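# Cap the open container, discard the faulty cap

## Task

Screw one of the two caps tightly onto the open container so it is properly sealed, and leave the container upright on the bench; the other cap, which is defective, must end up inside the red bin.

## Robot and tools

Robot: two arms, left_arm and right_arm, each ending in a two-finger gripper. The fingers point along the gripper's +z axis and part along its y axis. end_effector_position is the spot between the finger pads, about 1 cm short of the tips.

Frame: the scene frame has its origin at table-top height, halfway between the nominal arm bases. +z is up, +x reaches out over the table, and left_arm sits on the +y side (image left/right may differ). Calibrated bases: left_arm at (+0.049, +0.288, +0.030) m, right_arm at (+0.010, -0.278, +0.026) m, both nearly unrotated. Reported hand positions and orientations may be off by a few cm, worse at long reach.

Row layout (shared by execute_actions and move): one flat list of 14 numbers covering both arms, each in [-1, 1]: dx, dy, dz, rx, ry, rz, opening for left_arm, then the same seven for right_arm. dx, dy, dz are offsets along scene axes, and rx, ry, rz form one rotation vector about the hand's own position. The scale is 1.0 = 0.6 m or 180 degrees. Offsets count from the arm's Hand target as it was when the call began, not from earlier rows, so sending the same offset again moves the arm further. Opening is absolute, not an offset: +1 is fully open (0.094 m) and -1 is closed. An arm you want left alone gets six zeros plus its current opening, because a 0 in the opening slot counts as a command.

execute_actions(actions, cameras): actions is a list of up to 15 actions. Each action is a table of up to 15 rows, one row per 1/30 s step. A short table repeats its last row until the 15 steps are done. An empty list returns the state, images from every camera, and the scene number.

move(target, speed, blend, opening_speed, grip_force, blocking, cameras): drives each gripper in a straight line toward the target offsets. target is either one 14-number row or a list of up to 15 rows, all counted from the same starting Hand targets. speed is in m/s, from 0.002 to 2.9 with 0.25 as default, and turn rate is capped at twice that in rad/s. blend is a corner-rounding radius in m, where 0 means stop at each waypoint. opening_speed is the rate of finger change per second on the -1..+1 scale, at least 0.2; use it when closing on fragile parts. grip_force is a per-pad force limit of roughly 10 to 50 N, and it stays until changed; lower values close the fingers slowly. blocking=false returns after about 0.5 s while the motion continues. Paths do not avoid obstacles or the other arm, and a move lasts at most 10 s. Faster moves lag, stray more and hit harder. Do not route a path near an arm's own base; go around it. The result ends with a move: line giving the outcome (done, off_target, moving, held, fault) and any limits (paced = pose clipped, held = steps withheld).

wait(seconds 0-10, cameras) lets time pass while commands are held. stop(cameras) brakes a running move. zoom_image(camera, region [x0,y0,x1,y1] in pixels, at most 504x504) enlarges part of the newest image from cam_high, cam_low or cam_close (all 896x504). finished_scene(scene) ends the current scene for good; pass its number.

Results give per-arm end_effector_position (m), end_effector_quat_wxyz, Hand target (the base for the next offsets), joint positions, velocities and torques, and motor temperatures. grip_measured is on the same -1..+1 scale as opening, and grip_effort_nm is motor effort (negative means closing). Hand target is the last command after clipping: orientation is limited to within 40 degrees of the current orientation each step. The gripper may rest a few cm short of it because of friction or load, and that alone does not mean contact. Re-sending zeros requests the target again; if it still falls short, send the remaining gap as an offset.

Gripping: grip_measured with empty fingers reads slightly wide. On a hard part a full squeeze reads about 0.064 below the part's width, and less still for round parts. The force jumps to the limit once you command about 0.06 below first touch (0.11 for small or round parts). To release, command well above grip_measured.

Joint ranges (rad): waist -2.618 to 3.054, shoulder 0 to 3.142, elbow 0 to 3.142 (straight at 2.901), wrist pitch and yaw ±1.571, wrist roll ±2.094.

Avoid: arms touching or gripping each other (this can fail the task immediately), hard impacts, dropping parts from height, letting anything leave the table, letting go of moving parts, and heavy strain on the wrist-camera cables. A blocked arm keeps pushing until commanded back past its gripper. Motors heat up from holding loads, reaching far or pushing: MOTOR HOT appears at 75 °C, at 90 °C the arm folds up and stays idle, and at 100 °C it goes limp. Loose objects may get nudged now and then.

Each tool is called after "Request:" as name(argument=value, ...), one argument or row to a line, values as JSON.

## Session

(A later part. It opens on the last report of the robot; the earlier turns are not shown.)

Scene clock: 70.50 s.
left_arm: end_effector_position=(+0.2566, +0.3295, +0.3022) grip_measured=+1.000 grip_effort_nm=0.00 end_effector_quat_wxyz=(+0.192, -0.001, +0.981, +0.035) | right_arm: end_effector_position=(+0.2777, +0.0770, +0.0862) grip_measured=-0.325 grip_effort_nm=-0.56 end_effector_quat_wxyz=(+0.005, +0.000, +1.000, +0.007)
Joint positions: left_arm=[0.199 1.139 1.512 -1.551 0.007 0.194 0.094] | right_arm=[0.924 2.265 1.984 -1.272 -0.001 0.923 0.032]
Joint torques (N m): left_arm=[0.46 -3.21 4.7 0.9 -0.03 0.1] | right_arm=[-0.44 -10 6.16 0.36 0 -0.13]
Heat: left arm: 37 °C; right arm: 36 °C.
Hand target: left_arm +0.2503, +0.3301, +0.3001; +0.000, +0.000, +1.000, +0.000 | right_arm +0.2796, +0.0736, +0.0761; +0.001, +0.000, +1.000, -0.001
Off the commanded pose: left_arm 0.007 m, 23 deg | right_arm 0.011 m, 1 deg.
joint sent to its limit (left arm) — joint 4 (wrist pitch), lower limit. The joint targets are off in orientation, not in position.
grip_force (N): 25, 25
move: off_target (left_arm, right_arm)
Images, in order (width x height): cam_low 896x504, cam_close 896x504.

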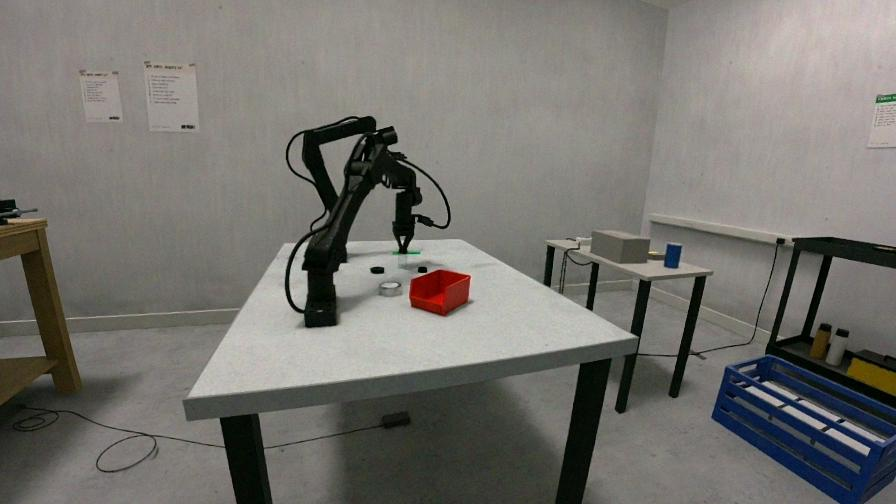

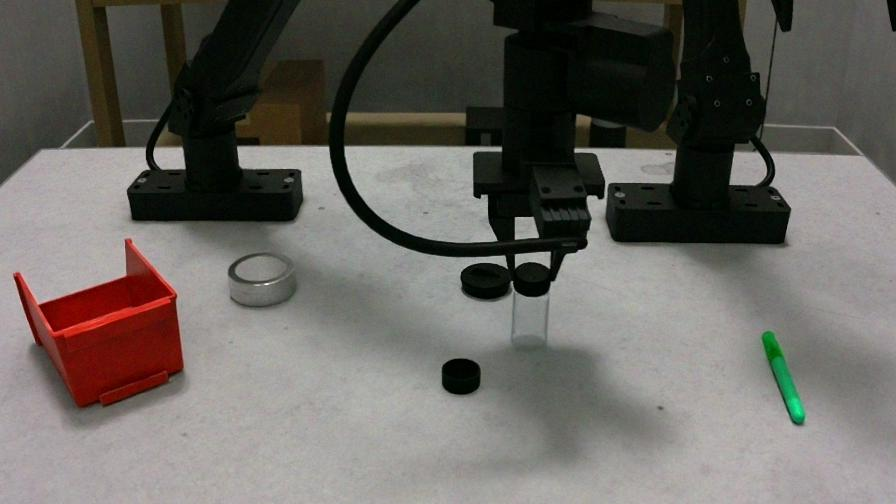

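Request:
move(
  target=[0,0,0,0,0,0,1, -0.001, 0, -0.008, 0, 0, 0, -0.6],
  speed=0.03,
  cameras=["cam_low", "cam_close"],
)

Request:
zoom_image(
  camera="cam_close",
  region=[500, 240, 570, 310],
)

Scene clock: 71.97 s.
left_arm: end_effector_position=(+0.2566, +0.3295, +0.3022) grip_measured=+1.000 grip_effort_nm=0.00 end_effector_quat_wxyz=(+0.192, -0.001, +0.981, +0.035) | right_arm: end_effector_position=(+0.2780, +0.0774, +0.0841) grip_measured=-0.325 grip_effort_nm=-0.56 end_effector_quat_wxyz=(+0.005, +0.000, +1.000, +0.008)
Joint positions: left_arm=[0.199 1.139 1.512 -1.551 0.007 0.194 0.094] | right_arm=[0.924 2.265 1.975 -1.262 -0.001 0.923 0.032]
Joint torques (N m): left_arm=[0.35 -3.17 4.74 0.89 -0.04 0.1] | right_arm=[-0.42 -9.98 5.29 0.48 -0.02 -0.13]
Heat: left arm: 37 °C; right arm: 36 °C.
Hand target: left_arm +0.2503, +0.3301, +0.3001; +0.000, +0.000, +1.000, +0.000 | right_arm +0.2791, +0.0735, +0.0713; +0.001, +0.000, +1.000, -0.001
Off the commanded pose: left_arm 0.007 m, 23 deg | right_arm 0.013 m, 1 deg.
joint sent to its limit (left arm) — joint 4 (wrist pitch), lower limit. The joint targets are off in orientation, not in position.
grip_force (N): 25, 25
move: off_target (left_arm, right_arm)
Images, in order (width x height): cam_low 896x504, cam_close 896x504.

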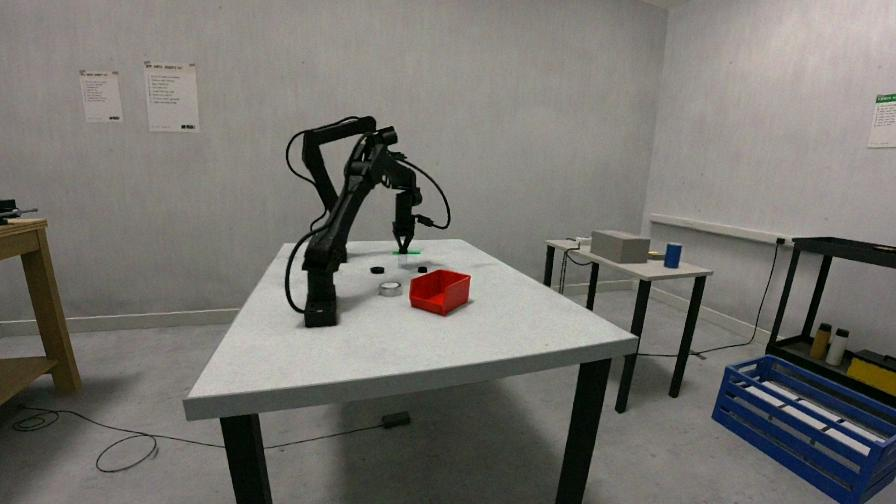

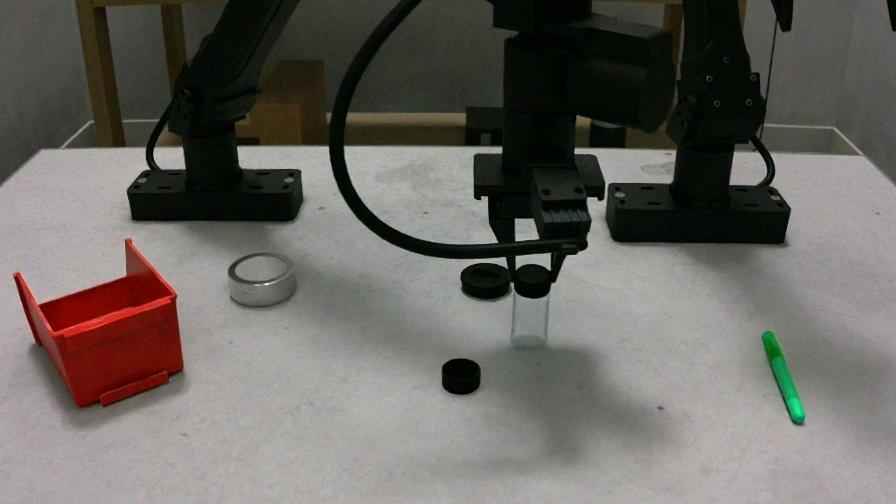

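Scaled by 7.200 from the camera's 896x504 image, which has a finer 1280x720 frame.

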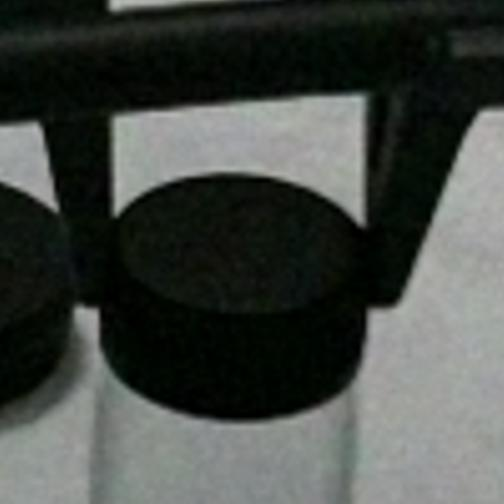

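Request:
move(
  target=[0,0,0,0,0,0,1, 0, 0, -0.008, 0, 0, 0, -0.6],
  speed=0.03,
  cameras=["cam_low", "cam_close"],
)

Request:
zoom_image(
  camera="cam_close",
  region=[490, 240, 580, 360],
)

Request:
zoom_image(
  camera="cam_low",
  region=[388, 240, 418, 270],
)

Scene clock: 73.27 s.
left_arm: end_effector_position=(+0.2566, +0.3295, +0.3022) grip_measured=+1.000 grip_effort_nm=0.00 end_effector_quat_wxyz=(+0.192, -0.001, +0.981, +0.035) | right_arm: end_effector_position=(+0.2780, +0.0774, +0.0831) grip_measured=-0.325 grip_effort_nm=-0.56 end_effector_quat_wxyz=(+0.006, +0.000, +1.000, +0.008)
Joint positions: left_arm=[0.199 1.139 1.512 -1.551 0.007 0.194 0.094] | right_arm=[0.924 2.265 1.971 -1.257 -0.001 0.923 0.032]
Joint torques (N m): left_arm=[0.39 -3.22 4.75 0.91 -0.02 0.08] | right_arm=[-0.35 -9.91 4.21 0.6 0 -0.11]
Heat: left arm: 37 °C; right arm: 35 °C.
Hand target: left_arm +0.2503, +0.3301, +0.3001; +0.000, +0.000, +1.000, +0.000 | right_arm +0.2791, +0.0736, +0.0665; +0.001, +0.000, +1.000, -0.001
Off the commanded pose: left_arm 0.007 m, 23 deg | right_arm 0.017 m, 1 deg.
joint sent to its limit (left arm) — joint 4 (wrist pitch), lower limit. The joint targets are off in orientation, not in position.
grip_force (N): 25, 25
move: off_target (left_arm, right_arm)
Images, in order (width x height): cam_low 896x504, cam_close 896x504.

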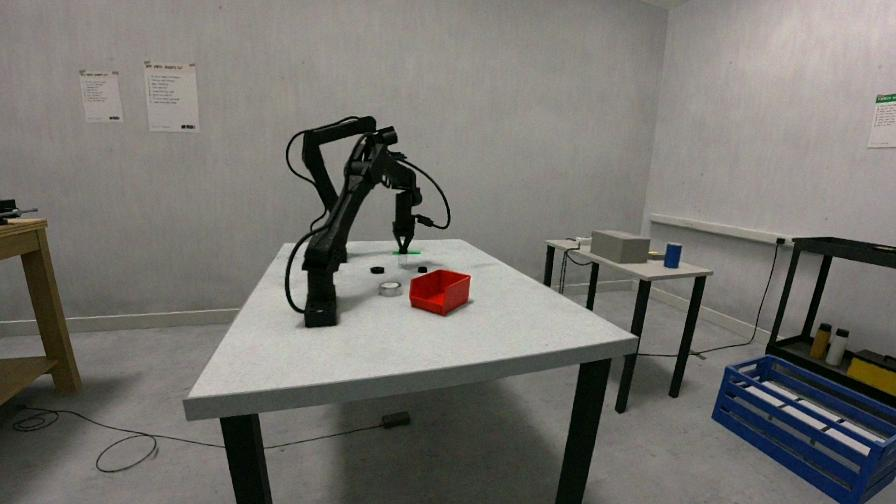

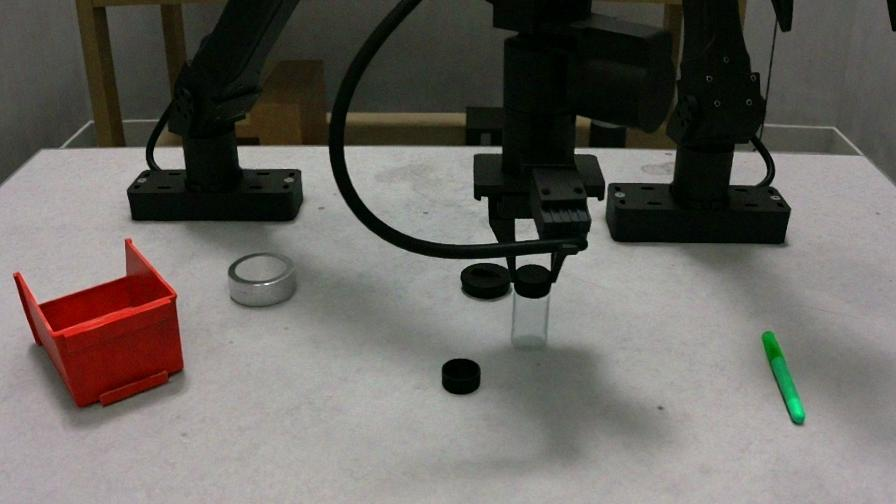

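Scaled by 4.200 from the camera's 896x504 image, which has a finer 1280x720 frame.

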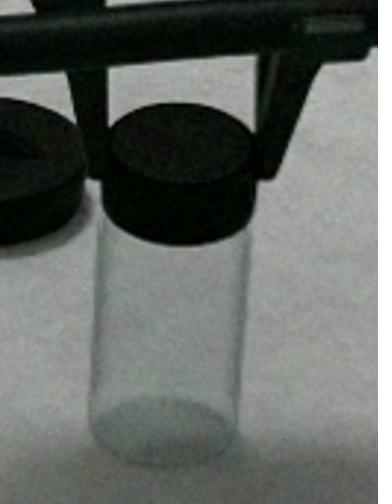

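Scaled by 16.800 from the camera's 896x504 image, which has a finer 1280x720 frame.

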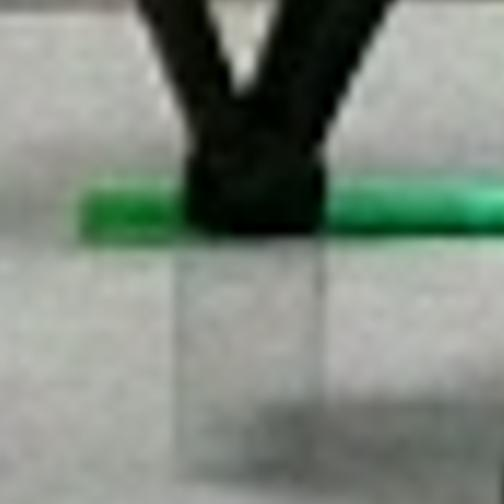

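Request:
move(
  target=[-0.0198, -0.2452, -0.3735, -0.236, -0.337, -0.337, 0.25, 0, 0, 0.006, 0, 0, 0, -0.6],
  speed=0.25,
  cameras=["all"],
)

Scene clock: 82.73 s.
left_arm: end_effector_position=(+0.2394, +0.1858, +0.0746) grip_measured=+0.251 grip_effort_nm=-0.08 end_effector_quat_wxyz=(+0.463, +0.472, +0.678, -0.322) | right_arm: end_effector_position=(+0.2780, +0.0774, +0.0831) grip_measured=-0.325 grip_effort_nm=-0.56 end_effector_quat_wxyz=(+0.006, +0.000, +1.000, +0.008)
Joint positions: left_arm=[0.391 1.486 0.32 -0.493 1.196 1.665 0.059] | right_arm=[0.924 2.265 1.971 -1.257 -0.001 0.923 0.032]
Joint torques (N m): left_arm=[-0.5 -2.24 3.29 0.32 0.79 0.11] | right_arm=[-0.32 -9.98 5.3 0.47 -0.01 -0.13]
Heat: left arm: 37 °C; right arm: 35 °C.
Hand target: left_arm +0.2384, +0.1829, +0.0760; +0.470, +0.470, +0.671, -0.329 | right_arm +0.2791, +0.0736, +0.0701; +0.001, +0.000, +1.000, -0.001
Off the commanded pose: left_arm 0.003 m, 1 deg | right_arm 0.014 m, 1 deg.
grip_force (N): 25, 25
move: off_target (right_arm)

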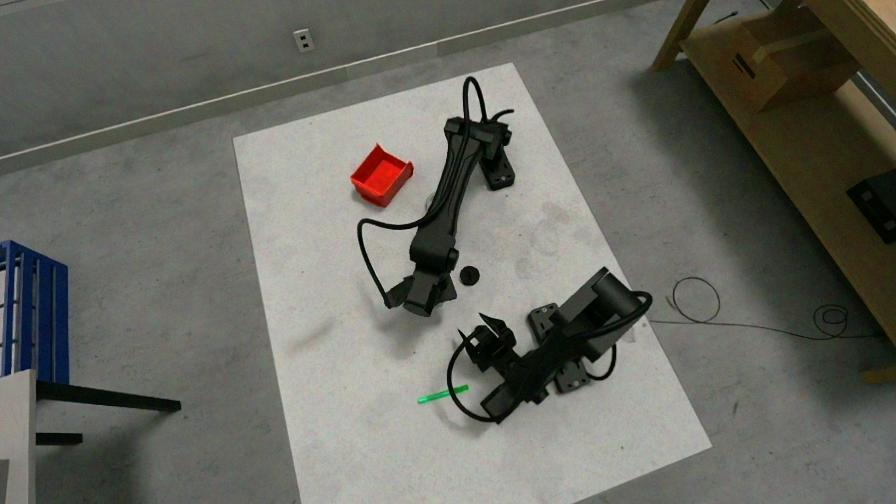

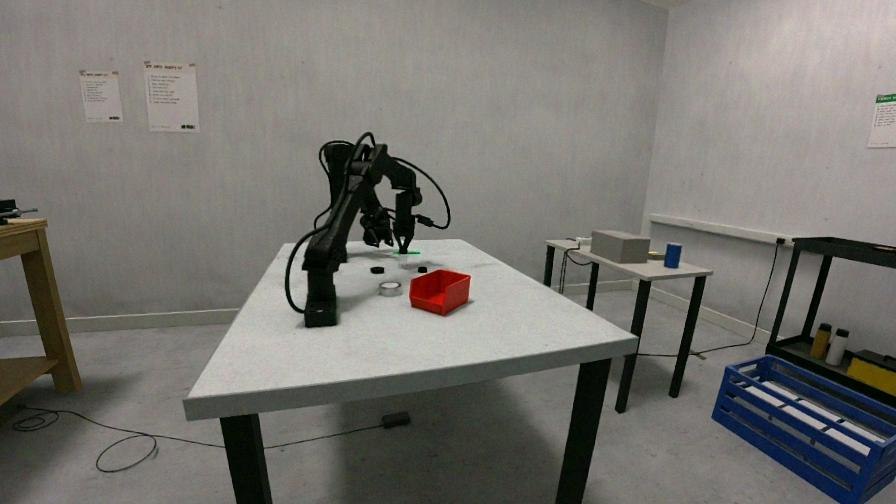

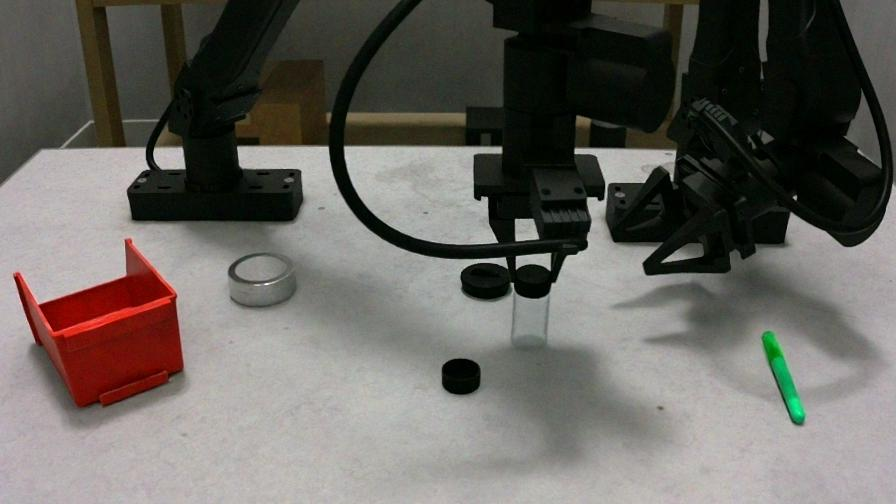

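Request:
zoom_image(
  camera="cam_close",
  region=[590, 120, 770, 300],
)

Request:
zoom_image(
  camera="cam_high",
  region=[400, 250, 540, 390],
)

Request:
zoom_image(
  camera="cam_low",
  region=[340, 200, 440, 280],
)

Scaled by 2.800 from the camera's 896x504 image, which has a finer 1280x720 frame.

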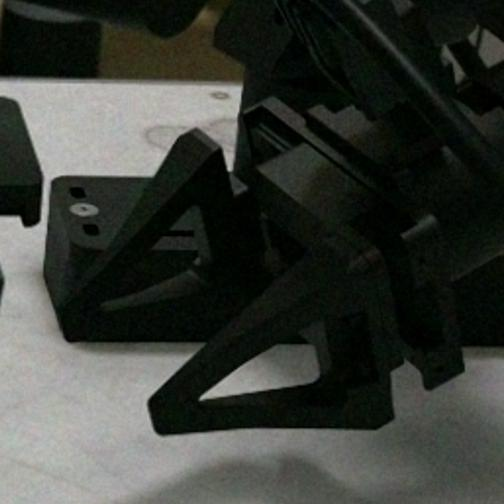

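Scaled by 3.600 from the camera's 896x504 image, which has a finer 1280x720 frame.

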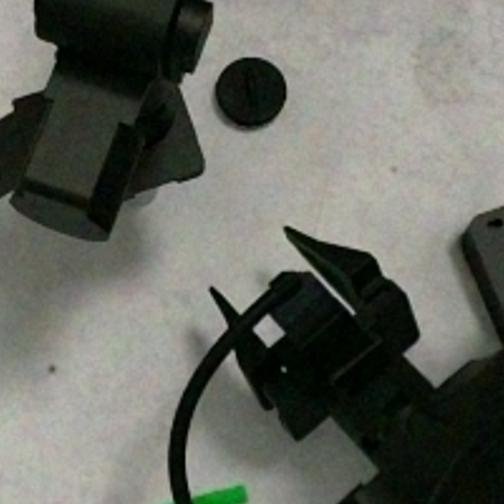

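Scaled by 5.040 from the camera's 896x504 image, which has a finer 1280x720 frame.

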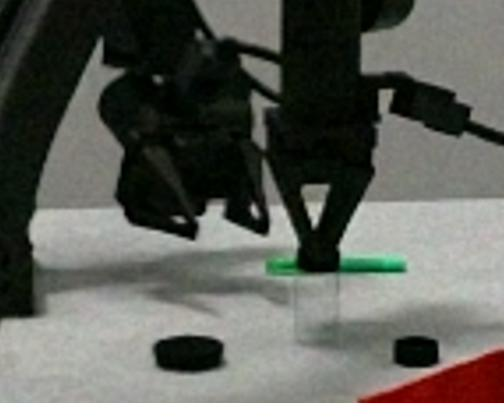

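Request:
move(
  target=[0.0443, -0.0448, -0.0433, 0,0,0, 0.25, 0, 0, 0, 0, 0, 0, -0.6],
  speed=0.12,
  cameras=["all"],
)

Request:
zoom_image(
  camera="cam_close",
  region=[490, 200, 690, 360],
)

Request:
zoom_image(
  camera="cam_low",
  region=[370, 220, 430, 280],
)

Request:
zoom_image(
  camera="cam_high",
  region=[410, 270, 500, 360],
)

Scene clock: 87.83 s.
left_arm: end_effector_position=(+0.2694, +0.1587, +0.0510) grip_measured=+0.251 grip_effort_nm=-0.08 end_effector_quat_wxyz=(+0.472, +0.471, +0.672, -0.321) | right_arm: end_effector_position=(+0.2780, +0.0774, +0.0831) grip_measured=-0.325 grip_effort_nm=-0.56 end_effector_quat_wxyz=(+0.006, +0.000, +1.000, +0.008)
Joint positions: left_arm=[0.172 1.65 0.203 0.352 1.169 1.074 0.059] | right_arm=[0.924 2.265 1.971 -1.257 -0.001 0.923 0.032]
Joint torques (N m): left_arm=[-0.62 -3.84 2.32 1.09 0.59 0.03] | right_arm=[-0.32 -9.98 5.29 0.47 0.01 -0.12]
Heat: left arm: 37 °C; right arm: 35 °C.
Hand target: left_arm +0.2649, +0.1560, +0.0501; +0.470, +0.470, +0.671, -0.329 | right_arm +0.2791, +0.0736, +0.0701; +0.001, +0.000, +1.000, -0.001
Off the commanded pose: left_arm 0.005 m, 1 deg | right_arm 0.014 m, 1 deg.
grip_force (N): 25, 25
move: off_target (right_arm)

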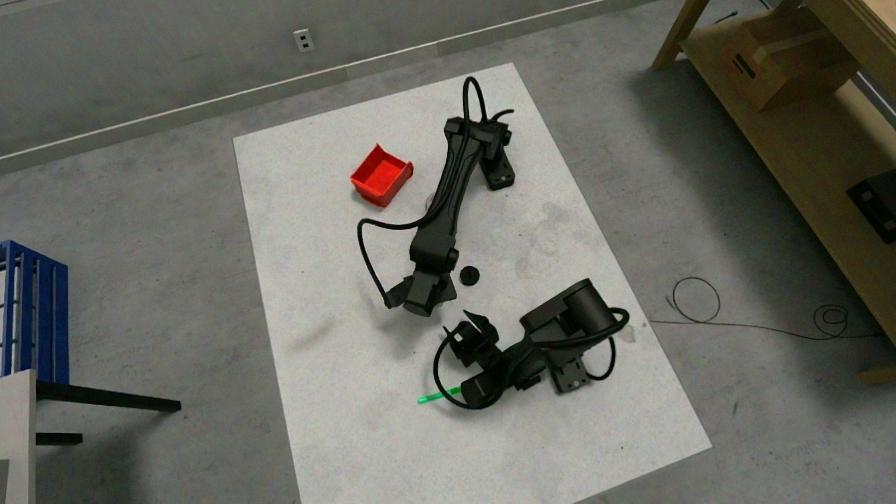

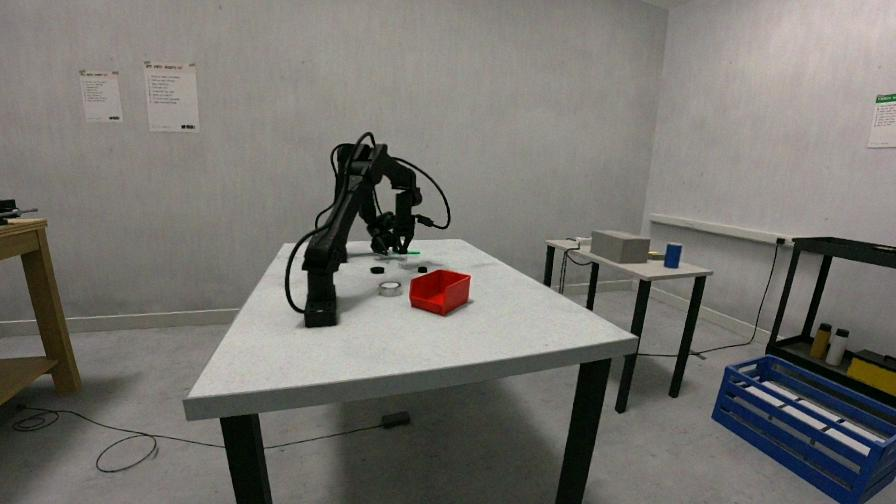

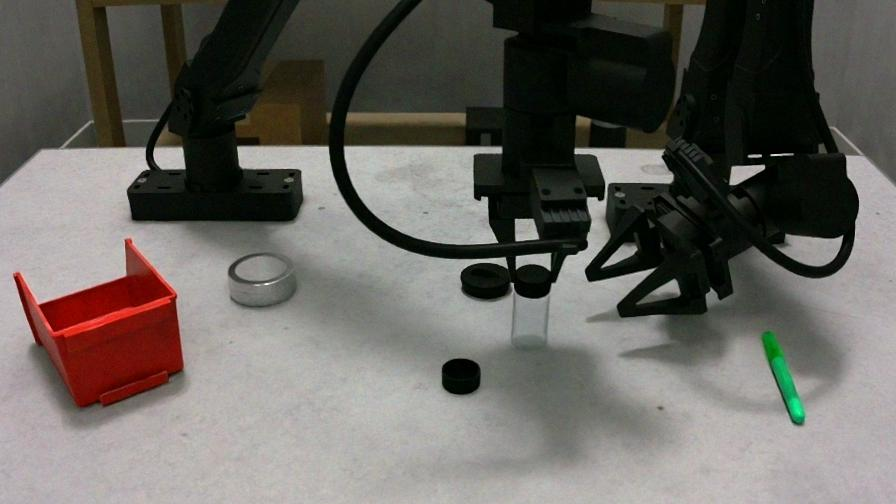

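Scaled by 2.520 from the camera's 896x504 image, which has a finer 1280x720 frame.

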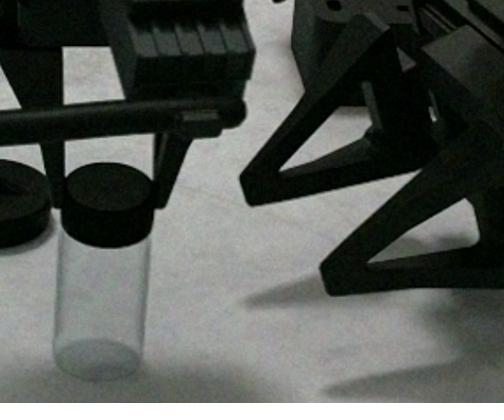

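Scaled by 8.400 from the camera's 896x504 image, which has a finer 1280x720 frame.

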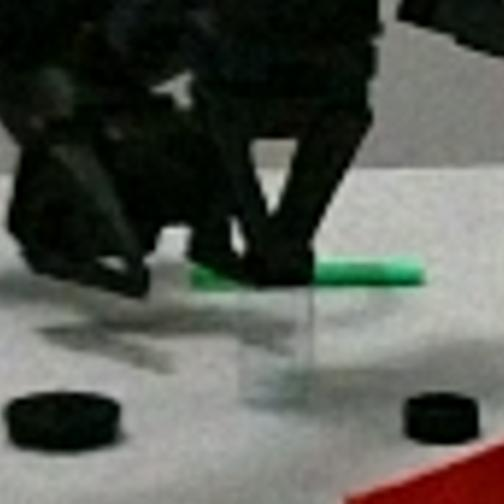

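Scaled by 5.600 from the camera's 896x504 image, which has a finer 1280x720 frame.

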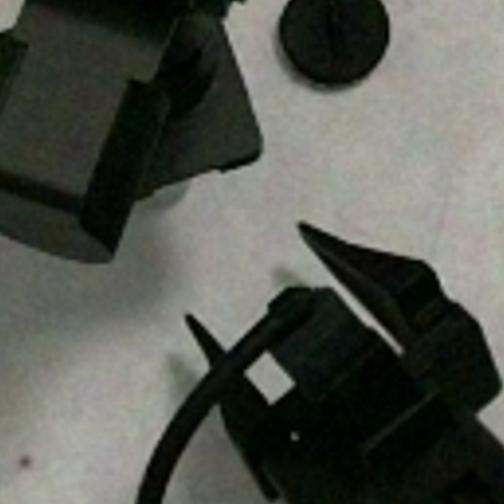

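Request:
move(
  target=[0.0285, -0.0783, -0.013, 0,0,0, 0.25, 0, 0, 0, 0, 0, 0, -0.6],
  speed=0.08,
  cameras=["all"],
)

Request:
zoom_image(
  camera="cam_close",
  region=[490, 220, 630, 360],
)

Request:
zoom_image(
  camera="cam_low",
  region=[370, 220, 430, 280],
)

Request:
zoom_image(
  camera="cam_high",
  region=[410, 270, 500, 360],
)

Scene clock: 91.47 s.
left_arm: end_effector_position=(+0.2874, +0.1102, +0.0468) grip_measured=+0.251 grip_effort_nm=-0.08 end_effector_quat_wxyz=(+0.478, +0.471, +0.668, -0.322) | right_arm: end_effector_position=(+0.2780, +0.0774, +0.0831) grip_measured=-0.325 grip_effort_nm=-0.56 end_effector_quat_wxyz=(+0.006, +0.000, +1.000, +0.008)
Joint positions: left_arm=[-0.112 1.865 0.161 1.042 0.992 0.598 0.059] | right_arm=[0.924 2.265 1.971 -1.257 -0.001 0.923 0.032]
Joint torques (N m): left_arm=[-0.43 -3.92 1.59 1.61 0.38 0.01] | right_arm=[-0.38 -10 5.29 0.46 0 -0.11]
Heat: left arm: 36 °C; right arm: 35 °C.
Hand target: left_arm +0.2821, +0.1091, +0.0422; +0.470, +0.470, +0.671, -0.329 | right_arm +0.2791, +0.0736, +0.0701; +0.001, +0.000, +1.000, -0.001
Off the commanded pose: left_arm 0.007 m, 1 deg | right_arm 0.014 m, 1 deg.
grip_force (N): 25, 25
move: off_target (right_arm)

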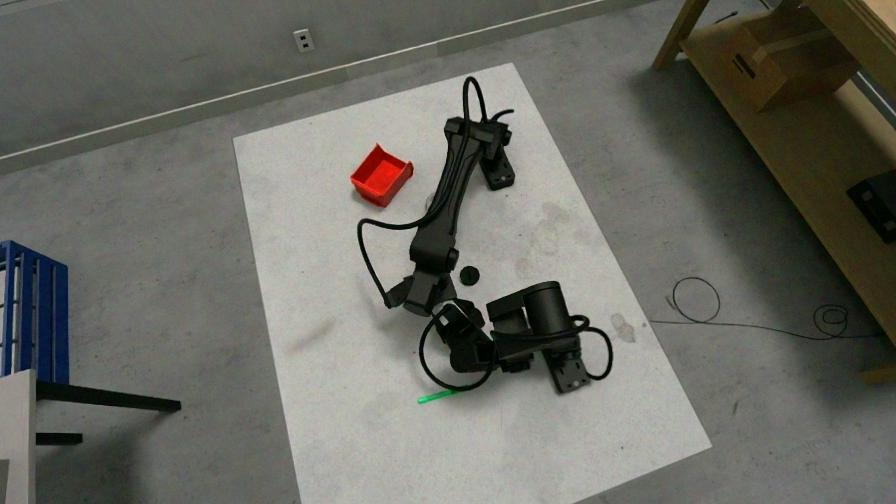

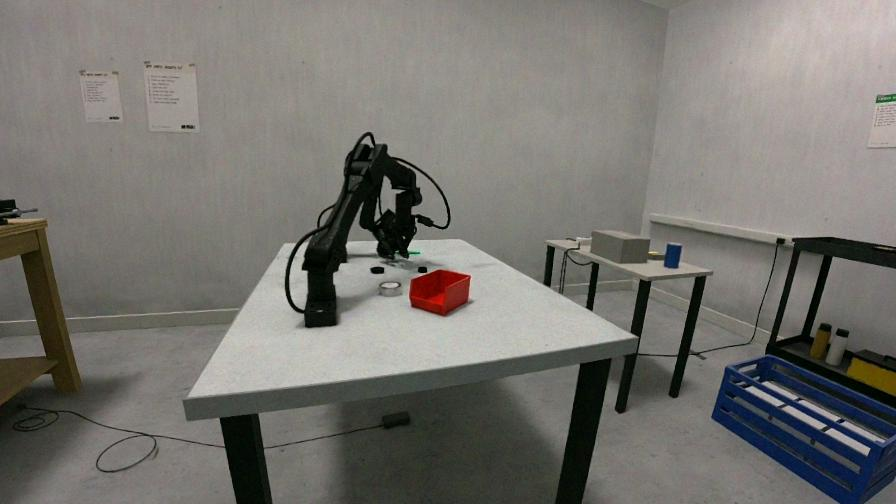

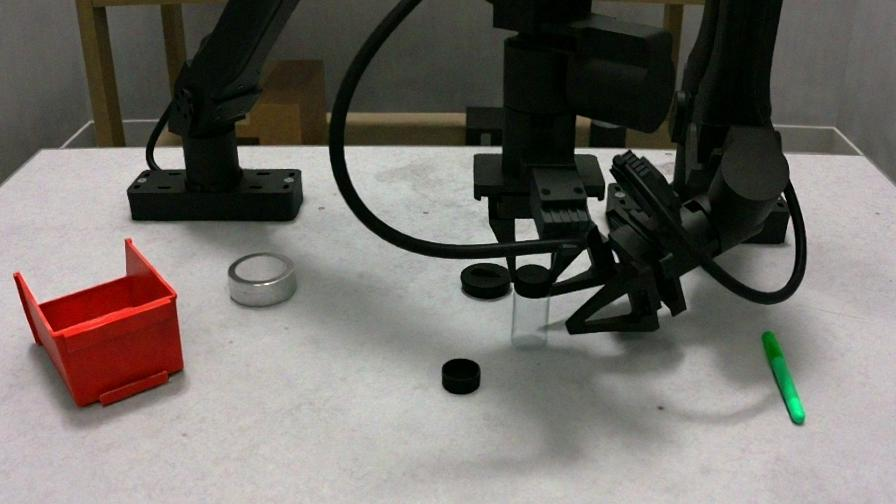

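Scaled by 3.600 from the camera's 896x504 image, which has a finer 1280x720 frame.

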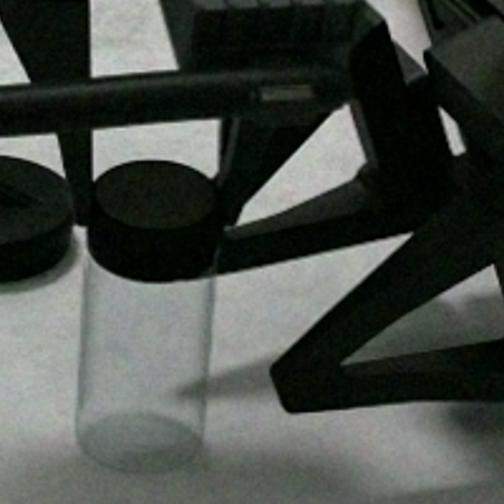

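Scaled by 8.400 from the camera's 896x504 image, which has a finer 1280x720 frame.

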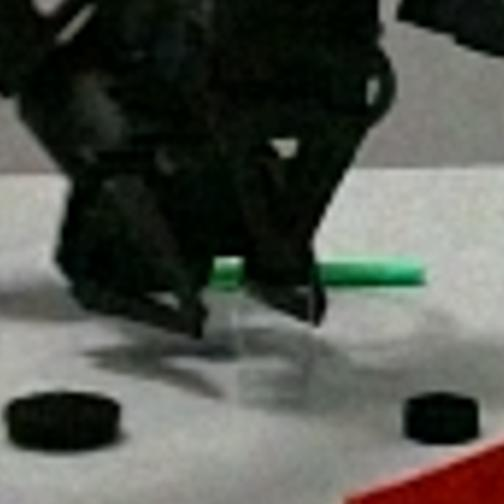

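Scaled by 5.600 from the camera's 896x504 image, which has a finer 1280x720 frame.

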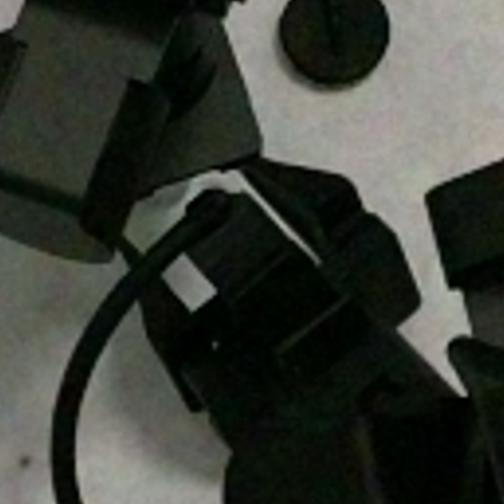

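Request:
move(
  target=[-0.0342, 0.094, 0.02, 0,0,0, 0.25, 0, 0, 0, 0, 0, 0, -0.6],
  speed=0.2,
)

Request:
move(
  target=[0,0,0, 0,0,0, 0.25, 0, 0, -0.004, 0, 0, -0.33, -0.6],
  speed=0.5,
  cameras=["cam_close","cam_low"],
)

Request:
zoom_image(
  camera="cam_close",
  region=[490, 230, 590, 360],
)

Scene clock: 100.73 s.
left_arm: end_effector_position=(+0.2585, +0.1649, +0.0489) grip_measured=+0.251 grip_effort_nm=-0.08 end_effector_quat_wxyz=(+0.463, +0.467, +0.677, -0.330) | right_arm: end_effector_position=(+0.2780, +0.0774, +0.0831) grip_measured=-0.325 grip_effort_nm=-0.56 end_effector_quat_wxyz=(+0.006, +0.000, +1.000, +0.008)
Joint positions: left_arm=[0.223 1.634 0.216 0.171 1.189 1.208 0.059] | right_arm=[0.924 2.265 1.971 -1.257 -0.001 0.923 0.032]
Joint torques (N m): left_arm=[0.29 -5.67 4.05 0.61 0.69 0.09] | right_arm=[-0.35 -10 5.22 0.46 0 -0.13]
Motor temperatures (°C): left_arm=[27 28 36 32 29 31 29] | right_arm=[28 35 33 32 28 30 30]
Heat: left arm: 36 °C; right arm: 35 °C.
Hand target: left_arm +0.2616, +0.1654, +0.0543; +0.470, +0.470, +0.671, -0.329 | right_arm +0.2791, +0.0736, +0.0701; +0.001, +0.000, +1.000, -0.001
Off the commanded pose: left_arm 0.006 m, 1 deg | right_arm 0.014 m, 1 deg.
grip_force (N): 25, 25
move: off_target (right_arm)

Scene clock: 102.77 s.
left_arm: end_effector_position=(+0.2582, +0.1648, +0.0488) grip_measured=+0.251 grip_effort_nm=-0.08 end_effector_quat_wxyz=(+0.463, +0.467, +0.677, -0.330) | right_arm: end_effector_position=(+0.2794, +0.0826, +0.0832) grip_measured=-0.325 grip_effort_nm=-0.56 end_effector_quat_wxyz=(-0.003, +0.486, +0.874, +0.021)
Joint positions: left_arm=[0.223 1.634 0.216 0.169 1.189 1.21 0.059] | right_arm=[0.924 2.265 1.971 -1.237 -0.012 1.938 0.032]
Joint torques (N m): left_arm=[0.38 -5.72 4.01 0.57 0.67 0.14] | right_arm=[-0.42 -9.74 5.03 0.35 0.09 0.1]
Heat: left arm: 36 °C; right arm: 35 °C.
Hand target: left_arm +0.2616, +0.1654, +0.0543; +0.470, +0.470, +0.670, -0.329 | right_arm +0.2791, +0.0735, +0.0677; +0.000, +0.495, +0.869, -0.001
Off the commanded pose: left_arm 0.006 m, 1 deg | right_arm 0.018 m, 3 deg.
grip_force (N): 25, 25
move: off_target (right_arm)
Images, in order (width x height): cam_low 896x504, cam_close 896x504.

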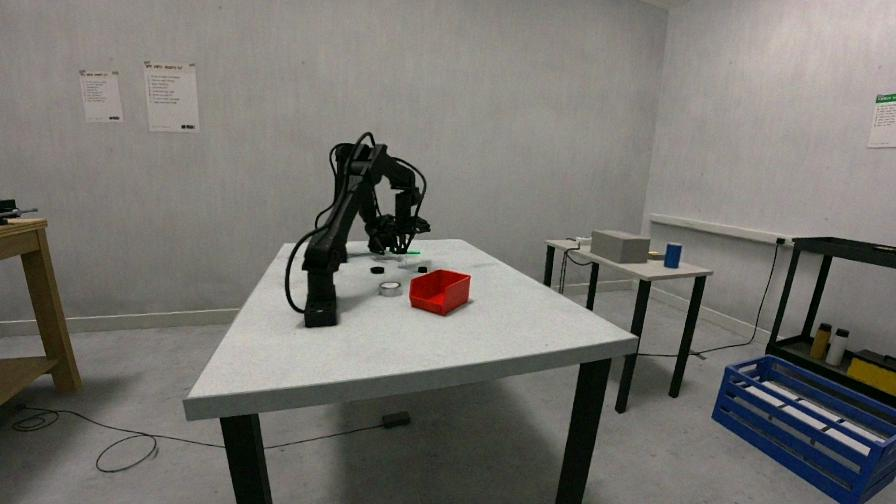

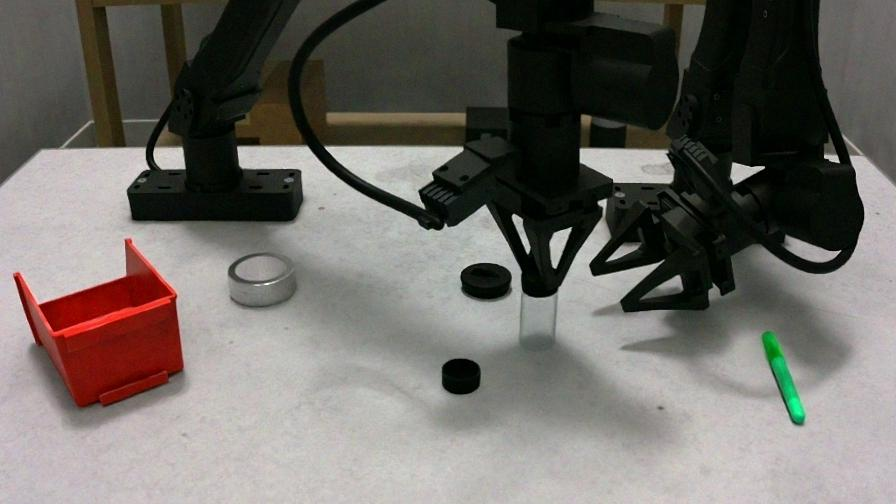

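Scaled by 3.877 from the camera's 896x504 image, which has a finer 1280x720 frame.

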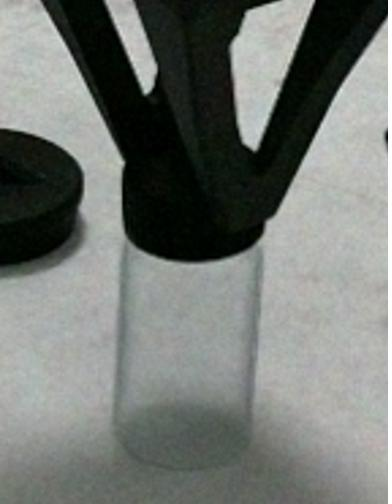

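Request:
move(
  target=[0,0,0, 0,0,0, 0.25, 0, 0.010, -0.03, 0, 0, 0, -0.6],
  speed=0.06,
  cameras=["cam_close","cam_low"],
)

Request:
zoom_image(
  camera="cam_close",
  region=[490, 230, 590, 360],
)

Scene clock: 104.27 s.
left_arm: end_effector_position=(+0.2582, +0.1648, +0.0488) grip_measured=+0.251 grip_effort_nm=-0.08 end_effector_quat_wxyz=(+0.463, +0.467, +0.677, -0.330) | right_arm: end_effector_position=(+0.2797, +0.0830, +0.0820) grip_measured=-0.325 grip_effort_nm=-0.56 end_effector_quat_wxyz=(-0.003, +0.490, +0.872, +0.022)
Joint positions: left_arm=[0.223 1.634 0.216 0.169 1.189 1.21 0.059] | right_arm=[0.924 2.265 1.966 -1.23 -0.012 1.947 0.032]
Joint torques (N m): left_arm=[0.34 -5.72 4 0.59 0.66 0.13] | right_arm=[0.21 -7.83 3.26 0.78 0.09 0.1]
Heat: left arm: 36 °C; right arm: 35 °C.
Hand target: left_arm +0.2616, +0.1654, +0.0543; +0.470, +0.470, +0.670, -0.329 | right_arm +0.2790, +0.0795, +0.0496; +0.000, +0.495, +0.869, -0.001
Off the commanded pose: left_arm 0.006 m, 1 deg | right_arm 0.033 m, 3 deg.
grip_force (N): 25, 25
move: off_target (right_arm)
Images, in order (width x height): cam_low 896x504, cam_close 896x504.

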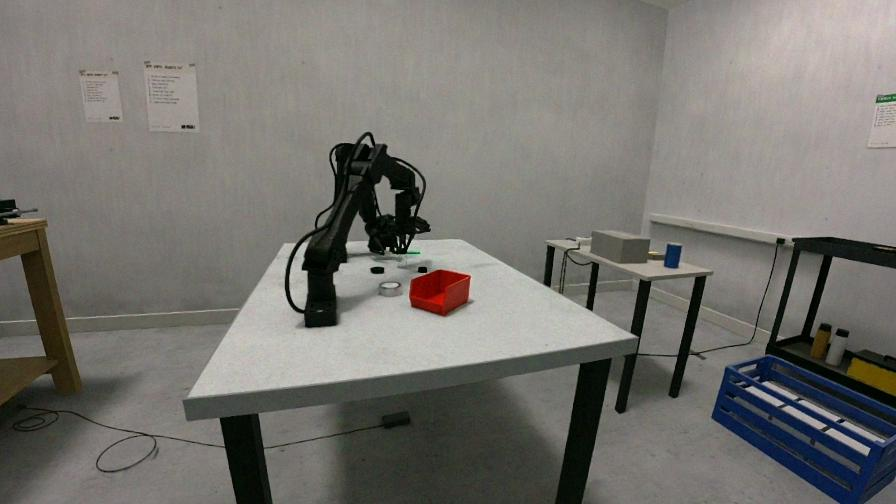

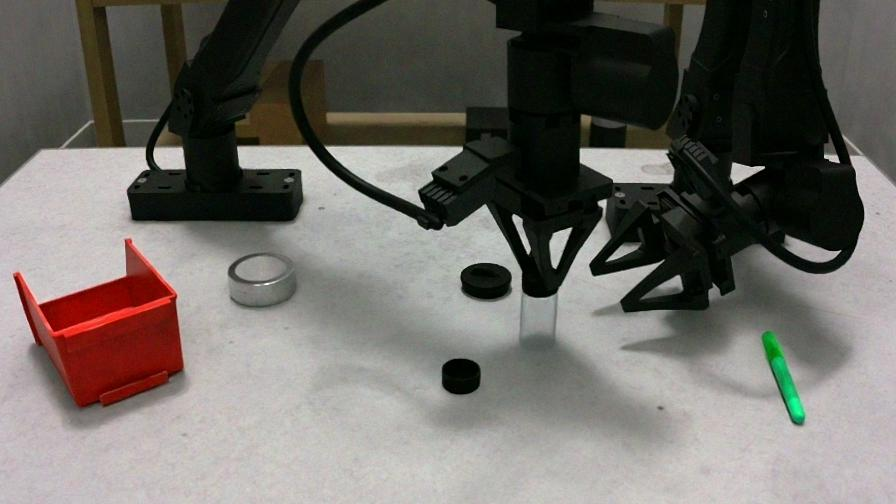

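Scaled by 3.877 from the camera's 896x504 image, which has a finer 1280x720 frame.

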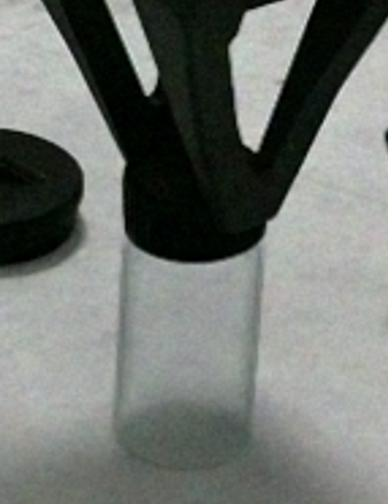

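Request:
move(
  target=[0,0,0, 0,0,0, 0.25, 0, 0.004, 0.09, 0, 0, 0, -0.6],
  speed=0.05,
  cameras=["cam_close","cam_low"],
)

Request:
zoom_image(
  camera="cam_close",
  region=[490, 230, 590, 360],
)

Scene clock: 112.80 s.
left_arm: end_effector_position=(+0.2582, +0.1648, +0.0488) grip_measured=+0.251 grip_effort_nm=-0.08 end_effector_quat_wxyz=(+0.463, +0.467, +0.677, -0.330) | right_arm: end_effector_position=(+0.2791, +0.0820, +0.1063) grip_measured=-0.325 grip_effort_nm=-0.56 end_effector_quat_wxyz=(-0.005, +0.491, +0.871, +0.010)
Joint positions: left_arm=[0.223 1.634 0.216 0.169 1.189 1.21 0.059] | right_arm=[0.924 2.289 2.104 -1.368 -0.012 1.95 0.032]
Joint torques (N m): left_arm=[0.29 -5.78 4.05 0.6 0.65 0.14] | right_arm=[0.46 -9.54 10.35 0.03 0.09 0.11]
Heat: left arm: 36 °C; right arm: 35 °C.
Hand target: left_arm +0.2616, +0.1654, +0.0543; +0.470, +0.470, +0.670, -0.329 | right_arm +0.2790, +0.0819, +0.1037; +0.000, +0.495, +0.869, -0.001
Off the commanded pose: left_arm 0.006 m, 1 deg | right_arm 0.003 m, 1 deg.
grip_force (N): 25, 25
move: done
Images, in order (width x height): cam_low 896x504, cam_close 896x504.

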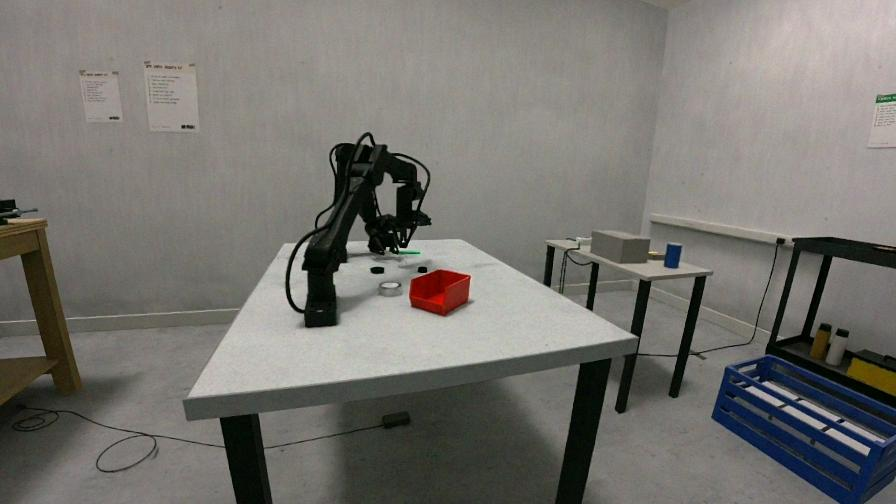

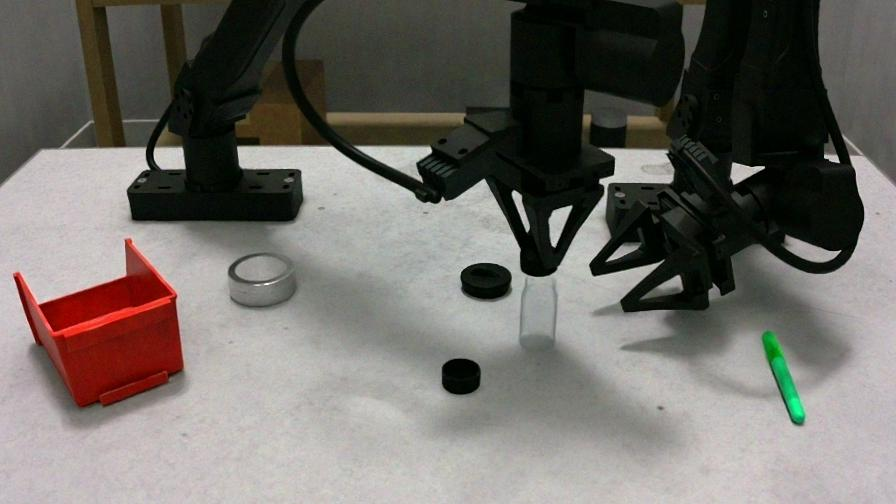

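Scaled by 3.877 from the camera's 896x504 image, which has a finer 1280x720 frame.

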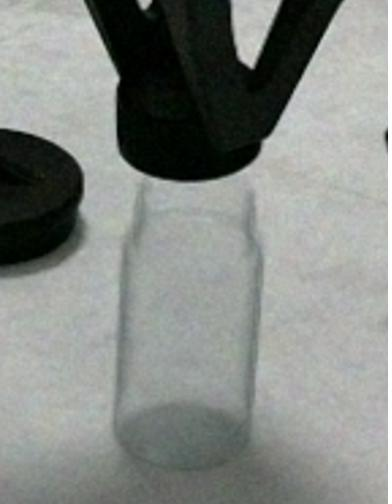

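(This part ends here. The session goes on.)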